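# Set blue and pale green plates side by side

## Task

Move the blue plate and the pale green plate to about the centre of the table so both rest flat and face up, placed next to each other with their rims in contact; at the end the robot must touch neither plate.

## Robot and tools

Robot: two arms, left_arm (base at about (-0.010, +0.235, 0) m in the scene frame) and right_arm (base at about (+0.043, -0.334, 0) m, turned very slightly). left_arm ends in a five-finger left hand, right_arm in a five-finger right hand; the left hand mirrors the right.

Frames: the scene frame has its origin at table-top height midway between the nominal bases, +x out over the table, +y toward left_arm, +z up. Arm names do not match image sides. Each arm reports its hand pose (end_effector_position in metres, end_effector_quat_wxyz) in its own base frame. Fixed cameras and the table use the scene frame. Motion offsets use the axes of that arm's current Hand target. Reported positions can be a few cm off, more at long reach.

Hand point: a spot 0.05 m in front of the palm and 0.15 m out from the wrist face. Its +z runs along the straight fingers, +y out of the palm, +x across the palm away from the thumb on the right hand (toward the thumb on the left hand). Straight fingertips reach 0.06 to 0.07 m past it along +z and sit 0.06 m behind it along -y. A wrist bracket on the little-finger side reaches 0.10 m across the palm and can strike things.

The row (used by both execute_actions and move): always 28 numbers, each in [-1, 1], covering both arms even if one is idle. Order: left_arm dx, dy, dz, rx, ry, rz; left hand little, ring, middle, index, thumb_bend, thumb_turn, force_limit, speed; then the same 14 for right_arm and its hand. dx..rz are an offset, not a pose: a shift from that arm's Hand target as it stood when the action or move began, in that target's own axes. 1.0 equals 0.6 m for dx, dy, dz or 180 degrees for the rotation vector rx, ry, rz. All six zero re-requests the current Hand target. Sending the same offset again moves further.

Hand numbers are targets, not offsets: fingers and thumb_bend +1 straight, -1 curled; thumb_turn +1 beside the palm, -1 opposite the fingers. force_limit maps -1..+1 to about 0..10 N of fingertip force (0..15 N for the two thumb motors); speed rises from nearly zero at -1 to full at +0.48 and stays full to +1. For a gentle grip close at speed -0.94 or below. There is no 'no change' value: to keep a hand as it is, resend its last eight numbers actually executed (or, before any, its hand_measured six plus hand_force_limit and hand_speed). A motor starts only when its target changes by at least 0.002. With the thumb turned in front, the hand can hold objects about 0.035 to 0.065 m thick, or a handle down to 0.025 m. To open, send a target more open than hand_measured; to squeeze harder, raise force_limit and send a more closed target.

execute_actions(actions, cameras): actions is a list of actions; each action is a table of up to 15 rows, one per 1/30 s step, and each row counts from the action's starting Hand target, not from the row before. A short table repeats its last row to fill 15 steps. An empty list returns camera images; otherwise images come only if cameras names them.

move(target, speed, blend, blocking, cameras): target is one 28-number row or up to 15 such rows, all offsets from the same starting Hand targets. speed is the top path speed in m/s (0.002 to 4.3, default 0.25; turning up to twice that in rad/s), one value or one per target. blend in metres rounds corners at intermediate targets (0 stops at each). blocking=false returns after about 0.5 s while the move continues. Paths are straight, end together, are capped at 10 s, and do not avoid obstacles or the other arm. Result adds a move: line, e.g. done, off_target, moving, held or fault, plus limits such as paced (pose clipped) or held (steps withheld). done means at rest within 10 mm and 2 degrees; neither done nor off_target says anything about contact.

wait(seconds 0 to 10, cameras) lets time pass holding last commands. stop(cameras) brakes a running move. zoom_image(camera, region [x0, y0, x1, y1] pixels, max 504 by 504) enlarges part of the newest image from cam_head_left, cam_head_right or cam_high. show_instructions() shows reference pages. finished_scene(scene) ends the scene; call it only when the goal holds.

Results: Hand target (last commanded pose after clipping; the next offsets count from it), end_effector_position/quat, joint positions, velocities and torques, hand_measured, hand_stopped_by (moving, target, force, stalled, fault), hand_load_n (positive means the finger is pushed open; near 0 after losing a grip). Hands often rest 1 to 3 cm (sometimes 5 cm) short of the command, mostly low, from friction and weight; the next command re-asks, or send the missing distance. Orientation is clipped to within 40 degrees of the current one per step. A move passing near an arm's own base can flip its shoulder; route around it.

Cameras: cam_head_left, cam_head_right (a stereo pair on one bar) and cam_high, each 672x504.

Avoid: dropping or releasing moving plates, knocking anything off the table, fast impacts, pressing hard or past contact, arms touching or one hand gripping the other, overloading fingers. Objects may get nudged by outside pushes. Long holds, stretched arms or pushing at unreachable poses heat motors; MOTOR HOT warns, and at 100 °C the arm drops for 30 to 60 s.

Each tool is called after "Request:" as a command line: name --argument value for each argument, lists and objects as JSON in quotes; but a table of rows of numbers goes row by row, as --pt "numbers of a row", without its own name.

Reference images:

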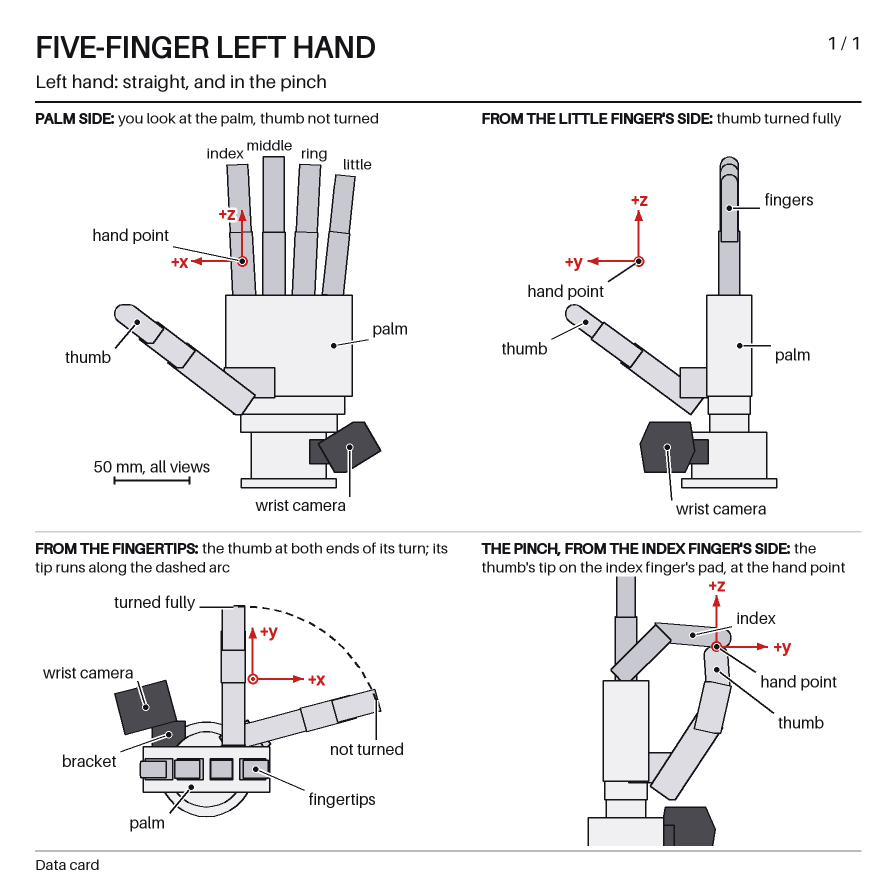

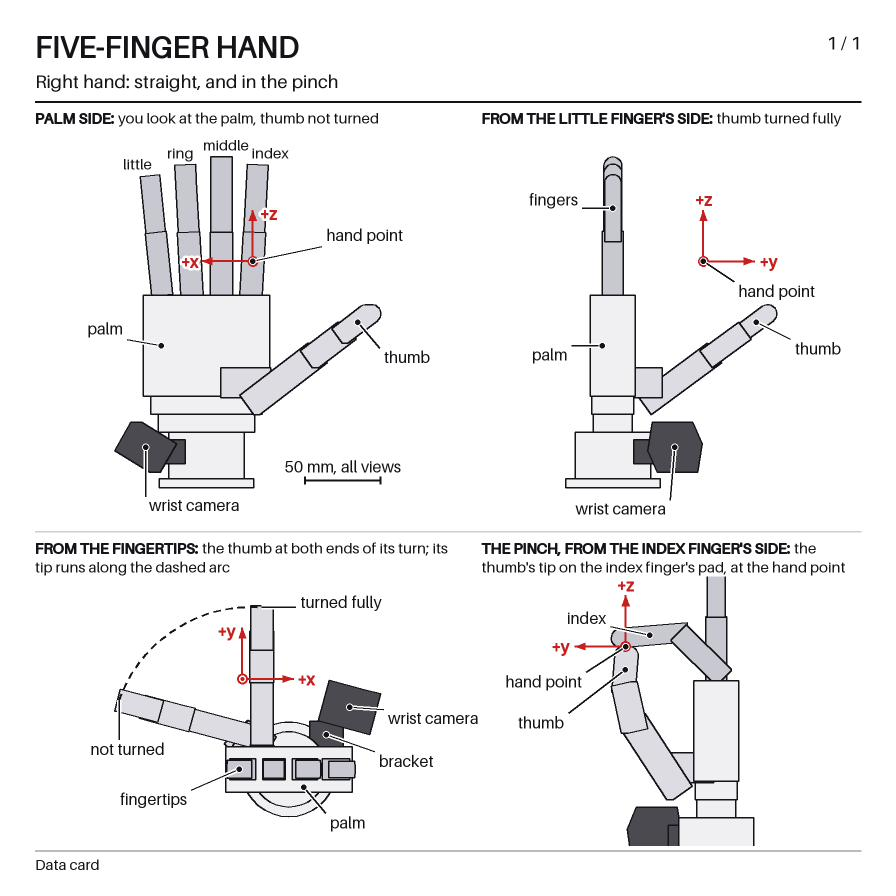

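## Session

Request:
execute_actions --actions '[]'

Scene clock: 0.00 s.
left_arm: end_effector_position=(+0.1991, +0.2476, +0.1244) hand_measured=(+1.000, +1.000, +1.000, +1.000, +1.000, +1.000) hand_load_n=(+0.0, +0.0, +0.0, +0.0, +0.0, +0.0) hand_stopped_by=(target, target, target, target, target, target) hand_force_limit=0.00 hand_speed=-0.80 end_effector_quat_wxyz=(-0.035, -0.599, +0.790, -0.128) | right_arm: end_effector_position=(+0.4721, -0.0047, +0.1132) hand_measured=(+1.000, +1.000, +1.000, +1.000, +1.000, +1.000) hand_load_n=(+0.0, +0.0, +0.0, +0.0, +0.0, +0.0) hand_stopped_by=(target, target, target, target, target, target) hand_force_limit=0.00 hand_speed=-0.80 end_effector_quat_wxyz=(+0.132, -0.330, +0.854, -0.380)
Joint positions: left_arm=[0.899 1.451 1.115 -1.367 0.23 1.188] | right_arm=[0.141 1.349 0.913 -0.609 0.672 0.786]
Joint velocities: within noise
Joint torques (N m): no reading
Heat: left arm: hottest elbow 30 °C; right arm: hottest wrist roll 29 °C.
Hand target: left_arm +0.2072, +0.2539, +0.1353; -0.019, -0.597, +0.792, -0.125 | right_arm +0.4841, -0.0016, +0.1269; +0.148, -0.323, +0.852, -0.384

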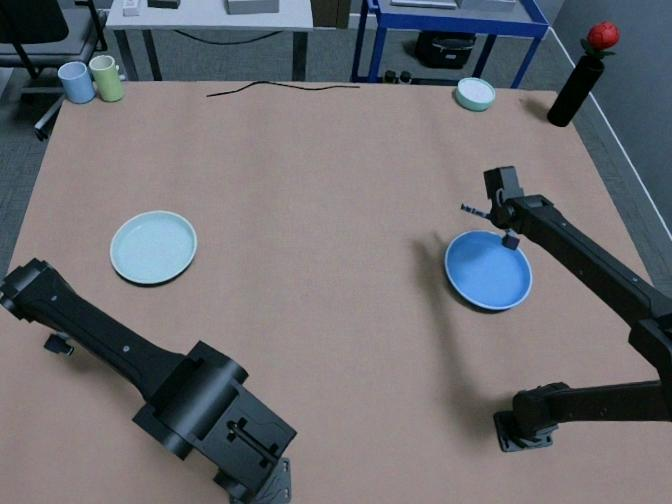

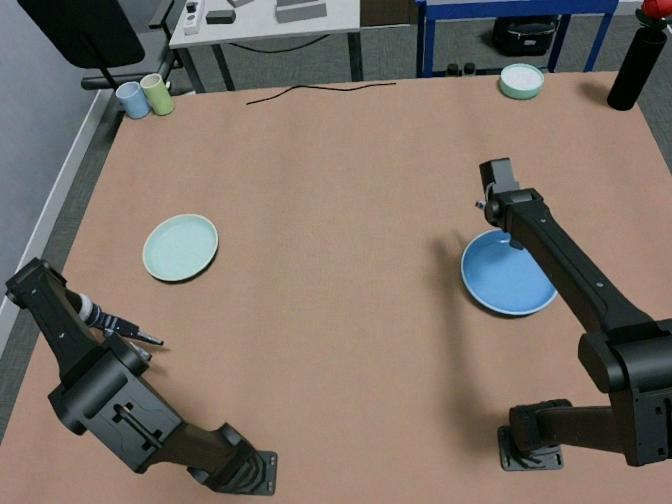

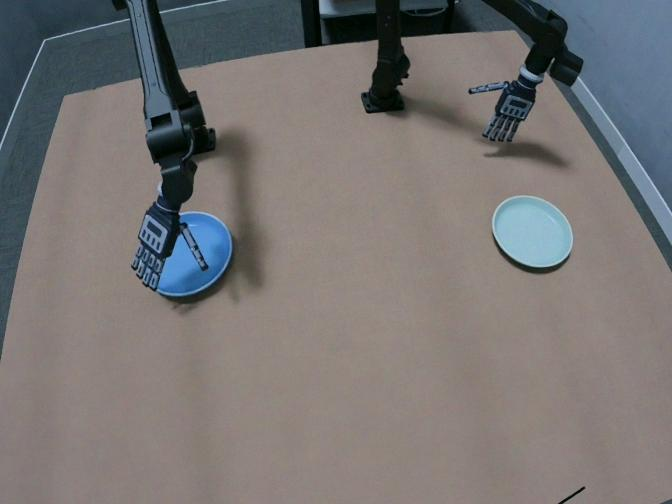

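Request:
move --pt "-0.0068 -0.6518 0.0222 0.0058 -0.0907 -0.5299 1 1 1 1 1 1 0 -0.8 -0.0555 0.012 -0.2022 -0.2625 0.0756 0.1643 1 1 1 1 1 1 0 -0.8" --pt "-0.0262 -0.6328 0.127 0.0058 -0.0907 -0.5299 1 1 1 1 1 1 0 -0.8 -0.0548 0.137 -0.0922 -0.2625 0.0756 0.1643 1 1 1 1 1 1 0 -0.8" --cameras '["all"]' --speed '[0.35,0.2]' --blend '[0.02,0]'

Request:
zoom_image --camera "cam_high" --region '[460, 160, 600, 300]'

Request:
zoom_image --camera "cam_high" --region '[120, 180, 260, 320]'

Request:
zoom_image --camera "cam_head_left" --region '[420, 190, 560, 330]'

Request:
zoom_image --camera "cam_head_right" --region '[110, 170, 250, 310]'

Scene clock: 60.67 s.
left_arm: end_effector_position=(+0.5731, +0.1550, +0.1284) hand_measured=(+1.000, +1.000, +1.000, +1.000, +1.000, +1.000) hand_load_n=(+0.0, +0.0, +0.0, -0.5, +0.0, +0.0) hand_stopped_by=(target, target, target, target, target, target) hand_force_limit=0.00 hand_speed=-0.80 end_effector_quat_wxyz=(+0.004, +0.996, -0.093, -0.008) | right_arm: end_effector_position=(+0.4348, +0.0943, +0.1014) hand_measured=(+1.000, +1.000, +1.000, +1.000, +1.000, +1.000) hand_load_n=(+0.0, +0.0, +0.0, +0.0, +0.0, +0.0) hand_stopped_by=(target, target, target, target, target, target) hand_force_limit=0.00 hand_speed=-0.80 end_effector_quat_wxyz=(-0.009, -0.104, +0.995, -0.005)
Joint positions: left_arm=[0.379 1.945 1.783 -1.426 0 -1.005] | right_arm=[0.075 1.514 1.134 -1.208 0.01 1.438]
Joint torques (N m): left_arm=[1.38 -14.8 7.77 0.8 -0.13 -0.13] | right_arm=[-1.38 -11.63 8.18 1.32 -0.21 0.11]
Heat: left arm: hottest elbow 35 °C; right arm: hottest elbow 32 °C.
Hand target: left_arm +0.5818, +0.1550, +0.1256; +0.000, +0.996, -0.087, +0.000 | right_arm +0.4451, +0.0920, +0.1019; +0.000, -0.087, +0.996, +0.000
Off the commanded pose: left_arm 0.009 m, 1 deg | right_arm 0.011 m, 2 deg.
move: off_target (right_arm)

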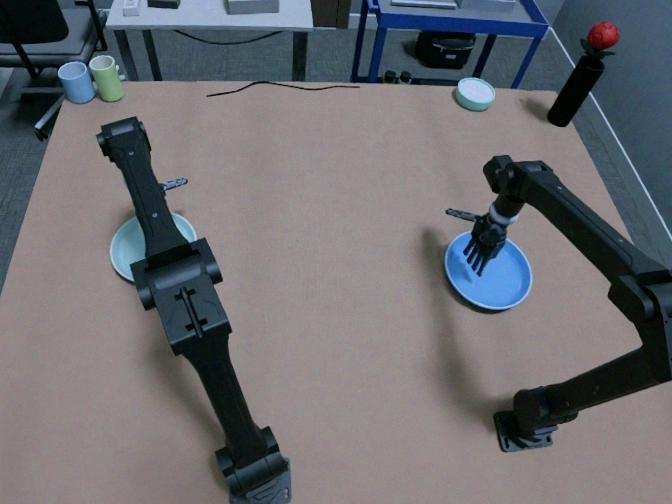

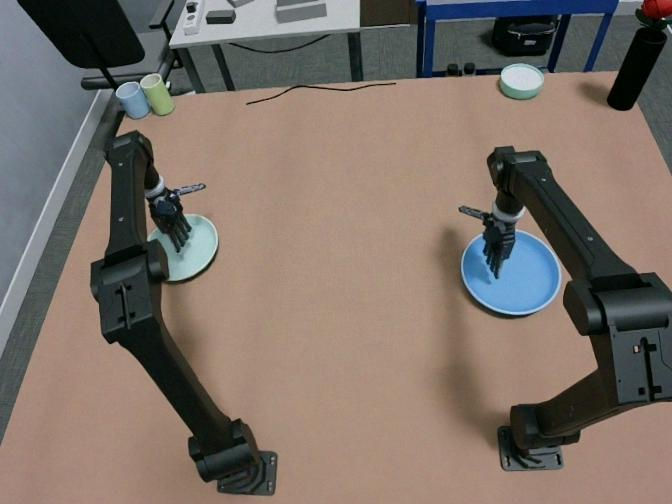

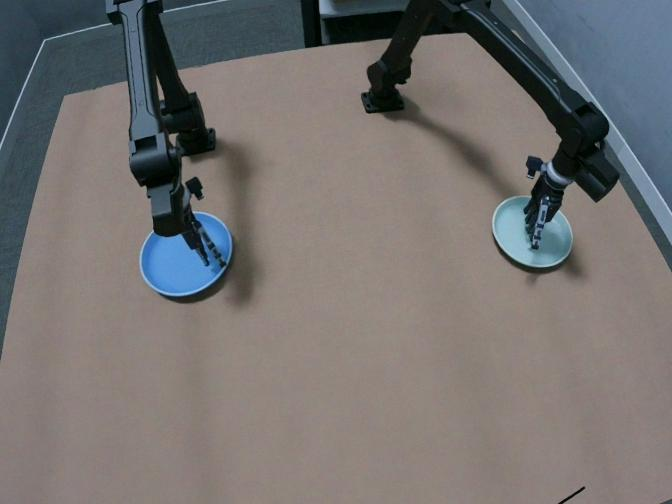

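Scaled by 3.600.

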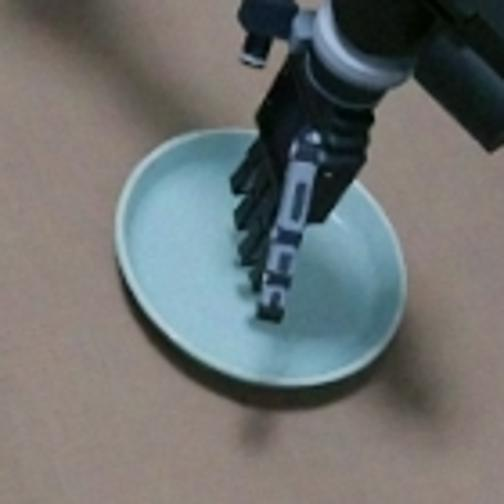

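Scaled by 3.600.

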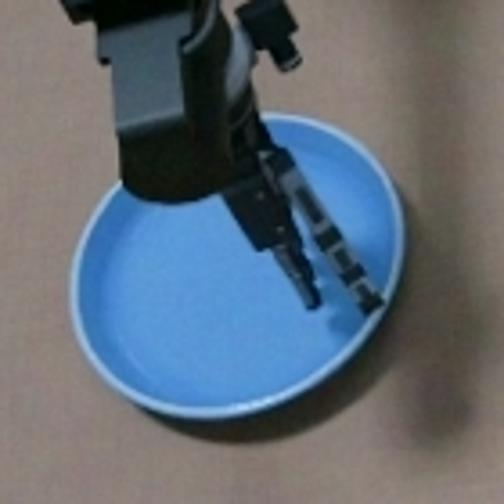

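Scaled by 3.600.

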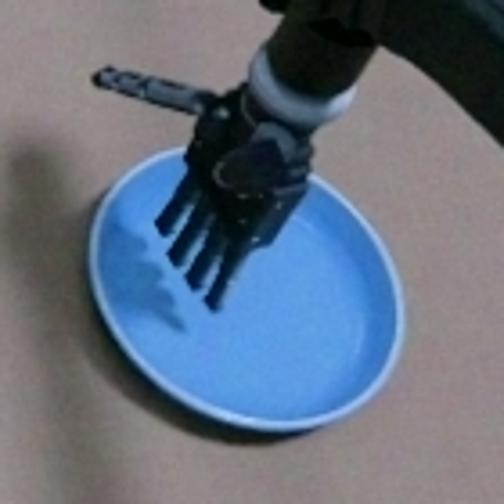

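Scaled by 3.600.

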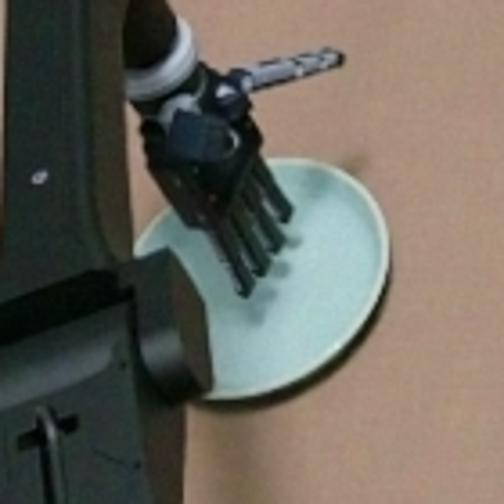

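Request:
move --pt "0 0 0.035 0 0 0 1 1 1 1 1 1 0 -0.8 0 0 0.037 0 0 0 1 1 1 1 1 1 0 -0.8" --pt "0.0245 0.2834 0.035 0 0 0 1 1 1 1 1 1 0 -0.8 -0.0762 0.4707 0.037 0 0 0 1 1 1 1 1 1 0 -0.8" --pt "0.0245 0.2834 0.035 0 0 0 1 1 1 1 1 1 0 -0.8 -0.066 0.4132 0.0033 0 0 0 1 1 1 1 1 1 0 -0.8" --pt "0.0245 0.2834 0.035 0 0 0 1 1 1 1 1 1 0 -0.8 -0.066 0.4132 -0.163 0 0 0 1 1 1 1 1 1 0 -0.8" --pt "0.0378 0.5518 0.035 0 0 0 1 1 1 1 1 1 0 -0.8 0.1759 -0.1247 -0.245 0 0 0 1 1 1 1 1 1 0 -0.8" --cameras '["all"]' --speed '[0.1,0.18,0.1,0.25,0.35]' --blend '[0,0,0.01,0.02,0]'

Request:
zoom_image --camera "cam_high" --region '[220, 140, 460, 320]'

Scene clock: 92.93 s.
left_arm: end_effector_position=(+0.5392, -0.1610, +0.0876) hand_measured=(+1.000, +1.000, +1.000, +1.000, +1.000, +1.000) hand_load_n=(+0.0, +0.0, +0.0, +0.0, +0.0, +0.0) hand_stopped_by=(target, target, target, target, target, target) hand_force_limit=0.00 hand_speed=-0.80 end_effector_quat_wxyz=(-0.009, +0.996, -0.090, -0.023) | right_arm: end_effector_position=(+0.3538, +0.0024, +0.2424) hand_measured=(+1.000, +1.000, +1.000, +1.000, +1.000, +1.000) hand_load_n=(+0.0, +0.0, +0.0, +0.0, +0.0, +0.0) hand_stopped_by=(target, target, target, target, target, target) hand_force_limit=0.00 hand_speed=-0.80 end_effector_quat_wxyz=(-0.004, -0.081, +0.997, -0.003)
Joint positions: left_arm=[-0.188 1.817 1.487 -1.289 -0.014 -1.579] | right_arm=[-0.178 1.228 1.231 -1.58 0.008 1.231]
Joint torques (N m): left_arm=[0.38 -14.97 7.9 0.57 0.33 -0.18] | right_arm=[-1.67 -8.23 9.46 0.27 -0.22 -0.29]
Heat: left arm: hottest elbow 35 °C; right arm: hottest elbow 32 °C.
Hand target: left_arm +0.5467, -0.1750, +0.1048; +0.000, +0.996, -0.087, +0.000 | right_arm +0.3541, +0.0000, +0.2489; +0.000, -0.087, +0.996, +0.000
Off the commanded pose: left_arm 0.023 m, 3 deg | right_arm 0.007 m, 1 deg.
move: off_target (left_arm)

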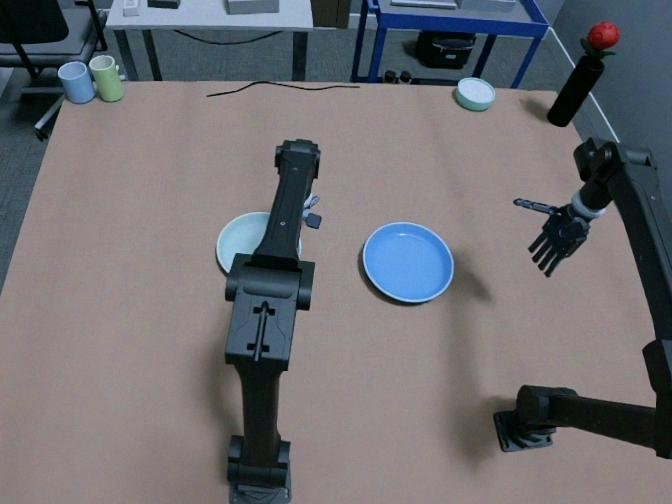

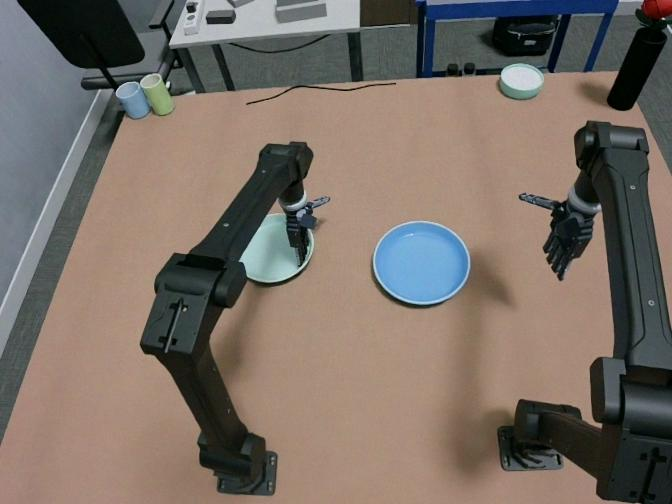

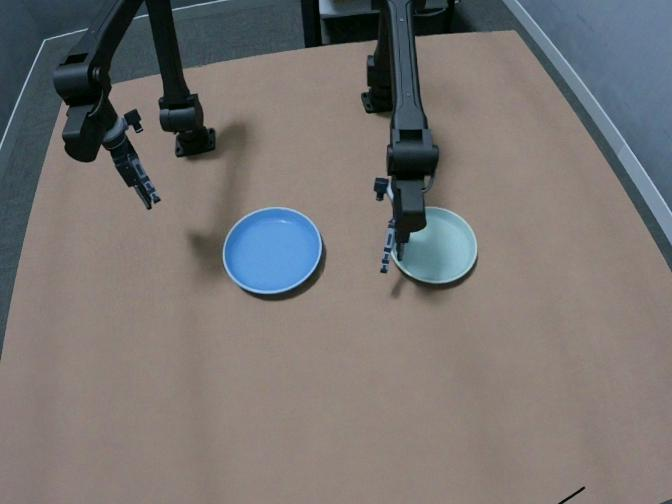

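Scaled by 2.100.

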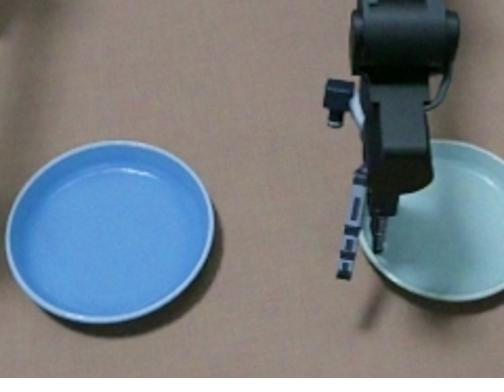

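Request:
move --pt "0.0132 0.2915 0 0 0 0 1 1 1 1 1 1 0 -0.8 0 0 0 0 0 0 1 1 1 1 1 1 0 -0.8" --pt "0.0042 0.2415 -0.17 0 0 0 1 1 1 1 1 1 0 -0.8 0 0 0 0 0 0 1 1 1 1 1 1 0 -0.8" --pt "-0.112 0.0595 -0.3 0 0 0 1 1 1 1 1 1 0 -0.8 0 0 0 0 0 0 1 1 1 1 1 1 0 -0.8" --cameras '["all"]' --speed '[0.13,0.1,0.3]' --blend '[0,0.01,0]'

Request:
zoom_image --camera "cam_high" --region '[270, 200, 370, 300]'

Request:
zoom_image --camera "cam_head_right" --region '[330, 210, 430, 310]'

Scene clock: 109.13 s.
left_arm: end_effector_position=(+0.4776, -0.1971, +0.2802) hand_measured=(+1.000, +1.000, +1.000, +1.000, +1.000, +1.000) hand_load_n=(+0.0, +0.0, +0.0, +0.0, +0.0, +0.0) hand_stopped_by=(target, target, target, target, target, target) hand_force_limit=0.00 hand_speed=-0.80 end_effector_quat_wxyz=(-0.002, +0.997, -0.078, +0.001) | right_arm: end_effector_position=(+0.3537, +0.0024, +0.2424) hand_measured=(+1.000, +1.000, +1.000, +1.000, +1.000, +1.000) hand_load_n=(+0.0, +0.0, +0.0, +0.0, +0.0, +0.0) hand_stopped_by=(target, target, target, target, target, target) hand_force_limit=0.00 hand_speed=-0.80 end_effector_quat_wxyz=(-0.004, -0.082, +0.997, -0.003)
Joint positions: left_arm=[-0.284 1.586 1.693 -1.677 -0.005 -1.699] | right_arm=[-0.178 1.228 1.231 -1.58 0.008 1.229]
Joint torques (N m): left_arm=[1.67 -11.34 7.84 -0.36 0.04 0.16] | right_arm=[-1.49 -8.29 9.36 0.18 -0.23 -0.28]
Heat: left arm: hottest elbow 34 °C; right arm: hottest elbow 34 °C.
Hand target: left_arm +0.4742, -0.1983, +0.2847; +0.000, +0.996, -0.087, +0.000 | right_arm +0.3541, +0.0000, +0.2489; +0.000, -0.087, +0.996, +0.000
Off the commanded pose: left_arm 0.006 m, 1 deg | right_arm 0.007 m, 1 deg.
move: done

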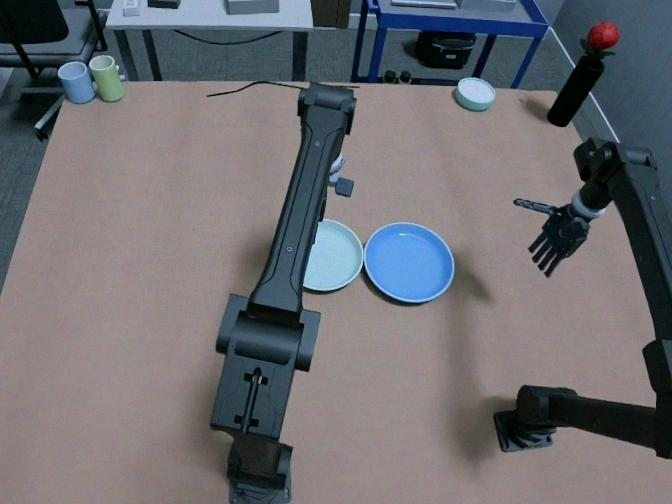

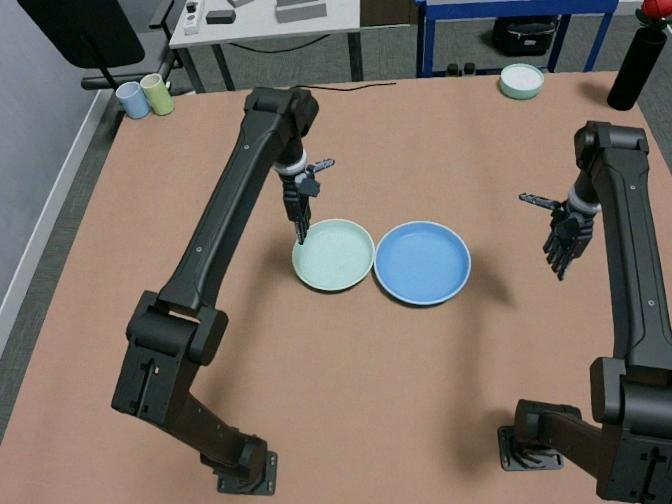

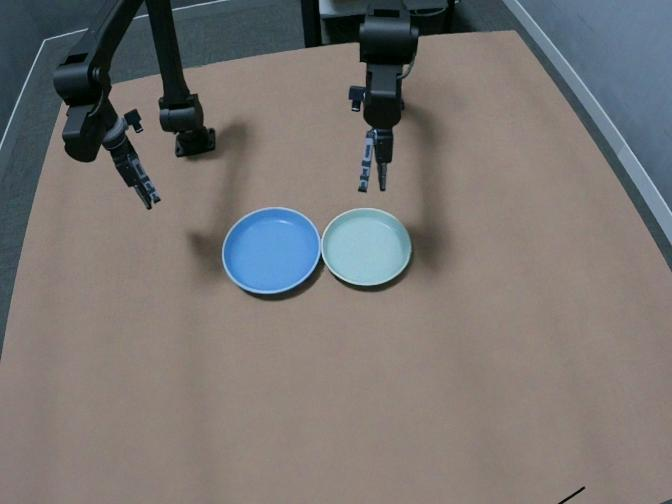

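Scaled by 5.040.

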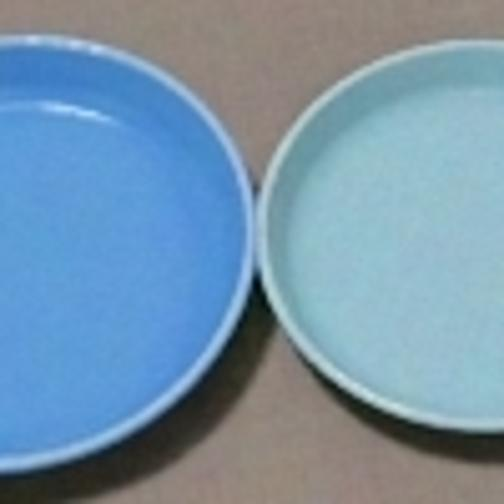

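Scaled by 5.040.

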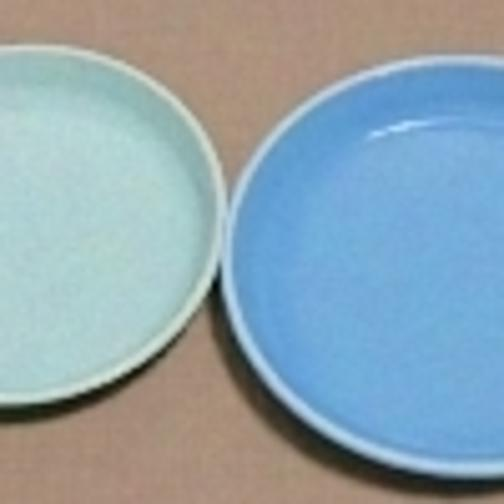

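Request:
zoom_image --camera "cam_high" --region '[305, 228, 337, 260]'

Request:
zoom_image --camera "cam_head_right" --region '[358, 238, 390, 270]'

Request:
zoom_image --camera "cam_head_left" --region '[348, 240, 380, 272]'

Scaled by 15.750.

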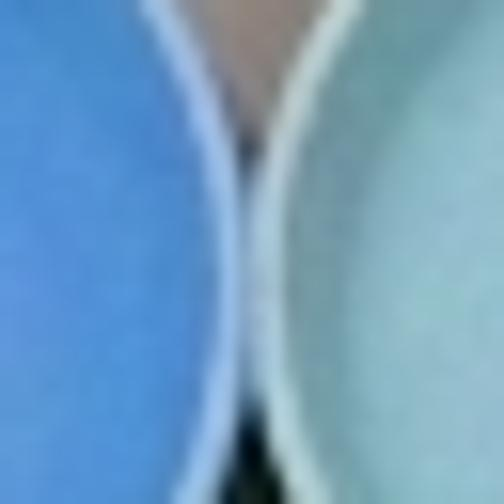

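Scaled by 15.750.

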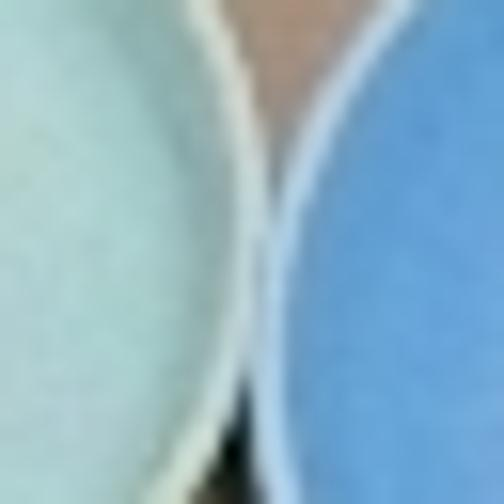

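Scaled by 15.750.

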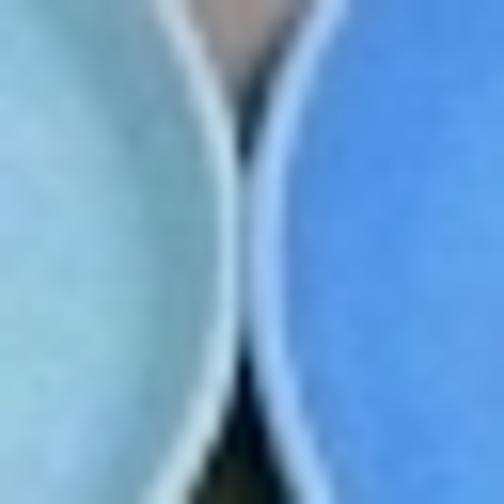

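Request:
finished_scene --scene 3

The scene is finished: the task was done.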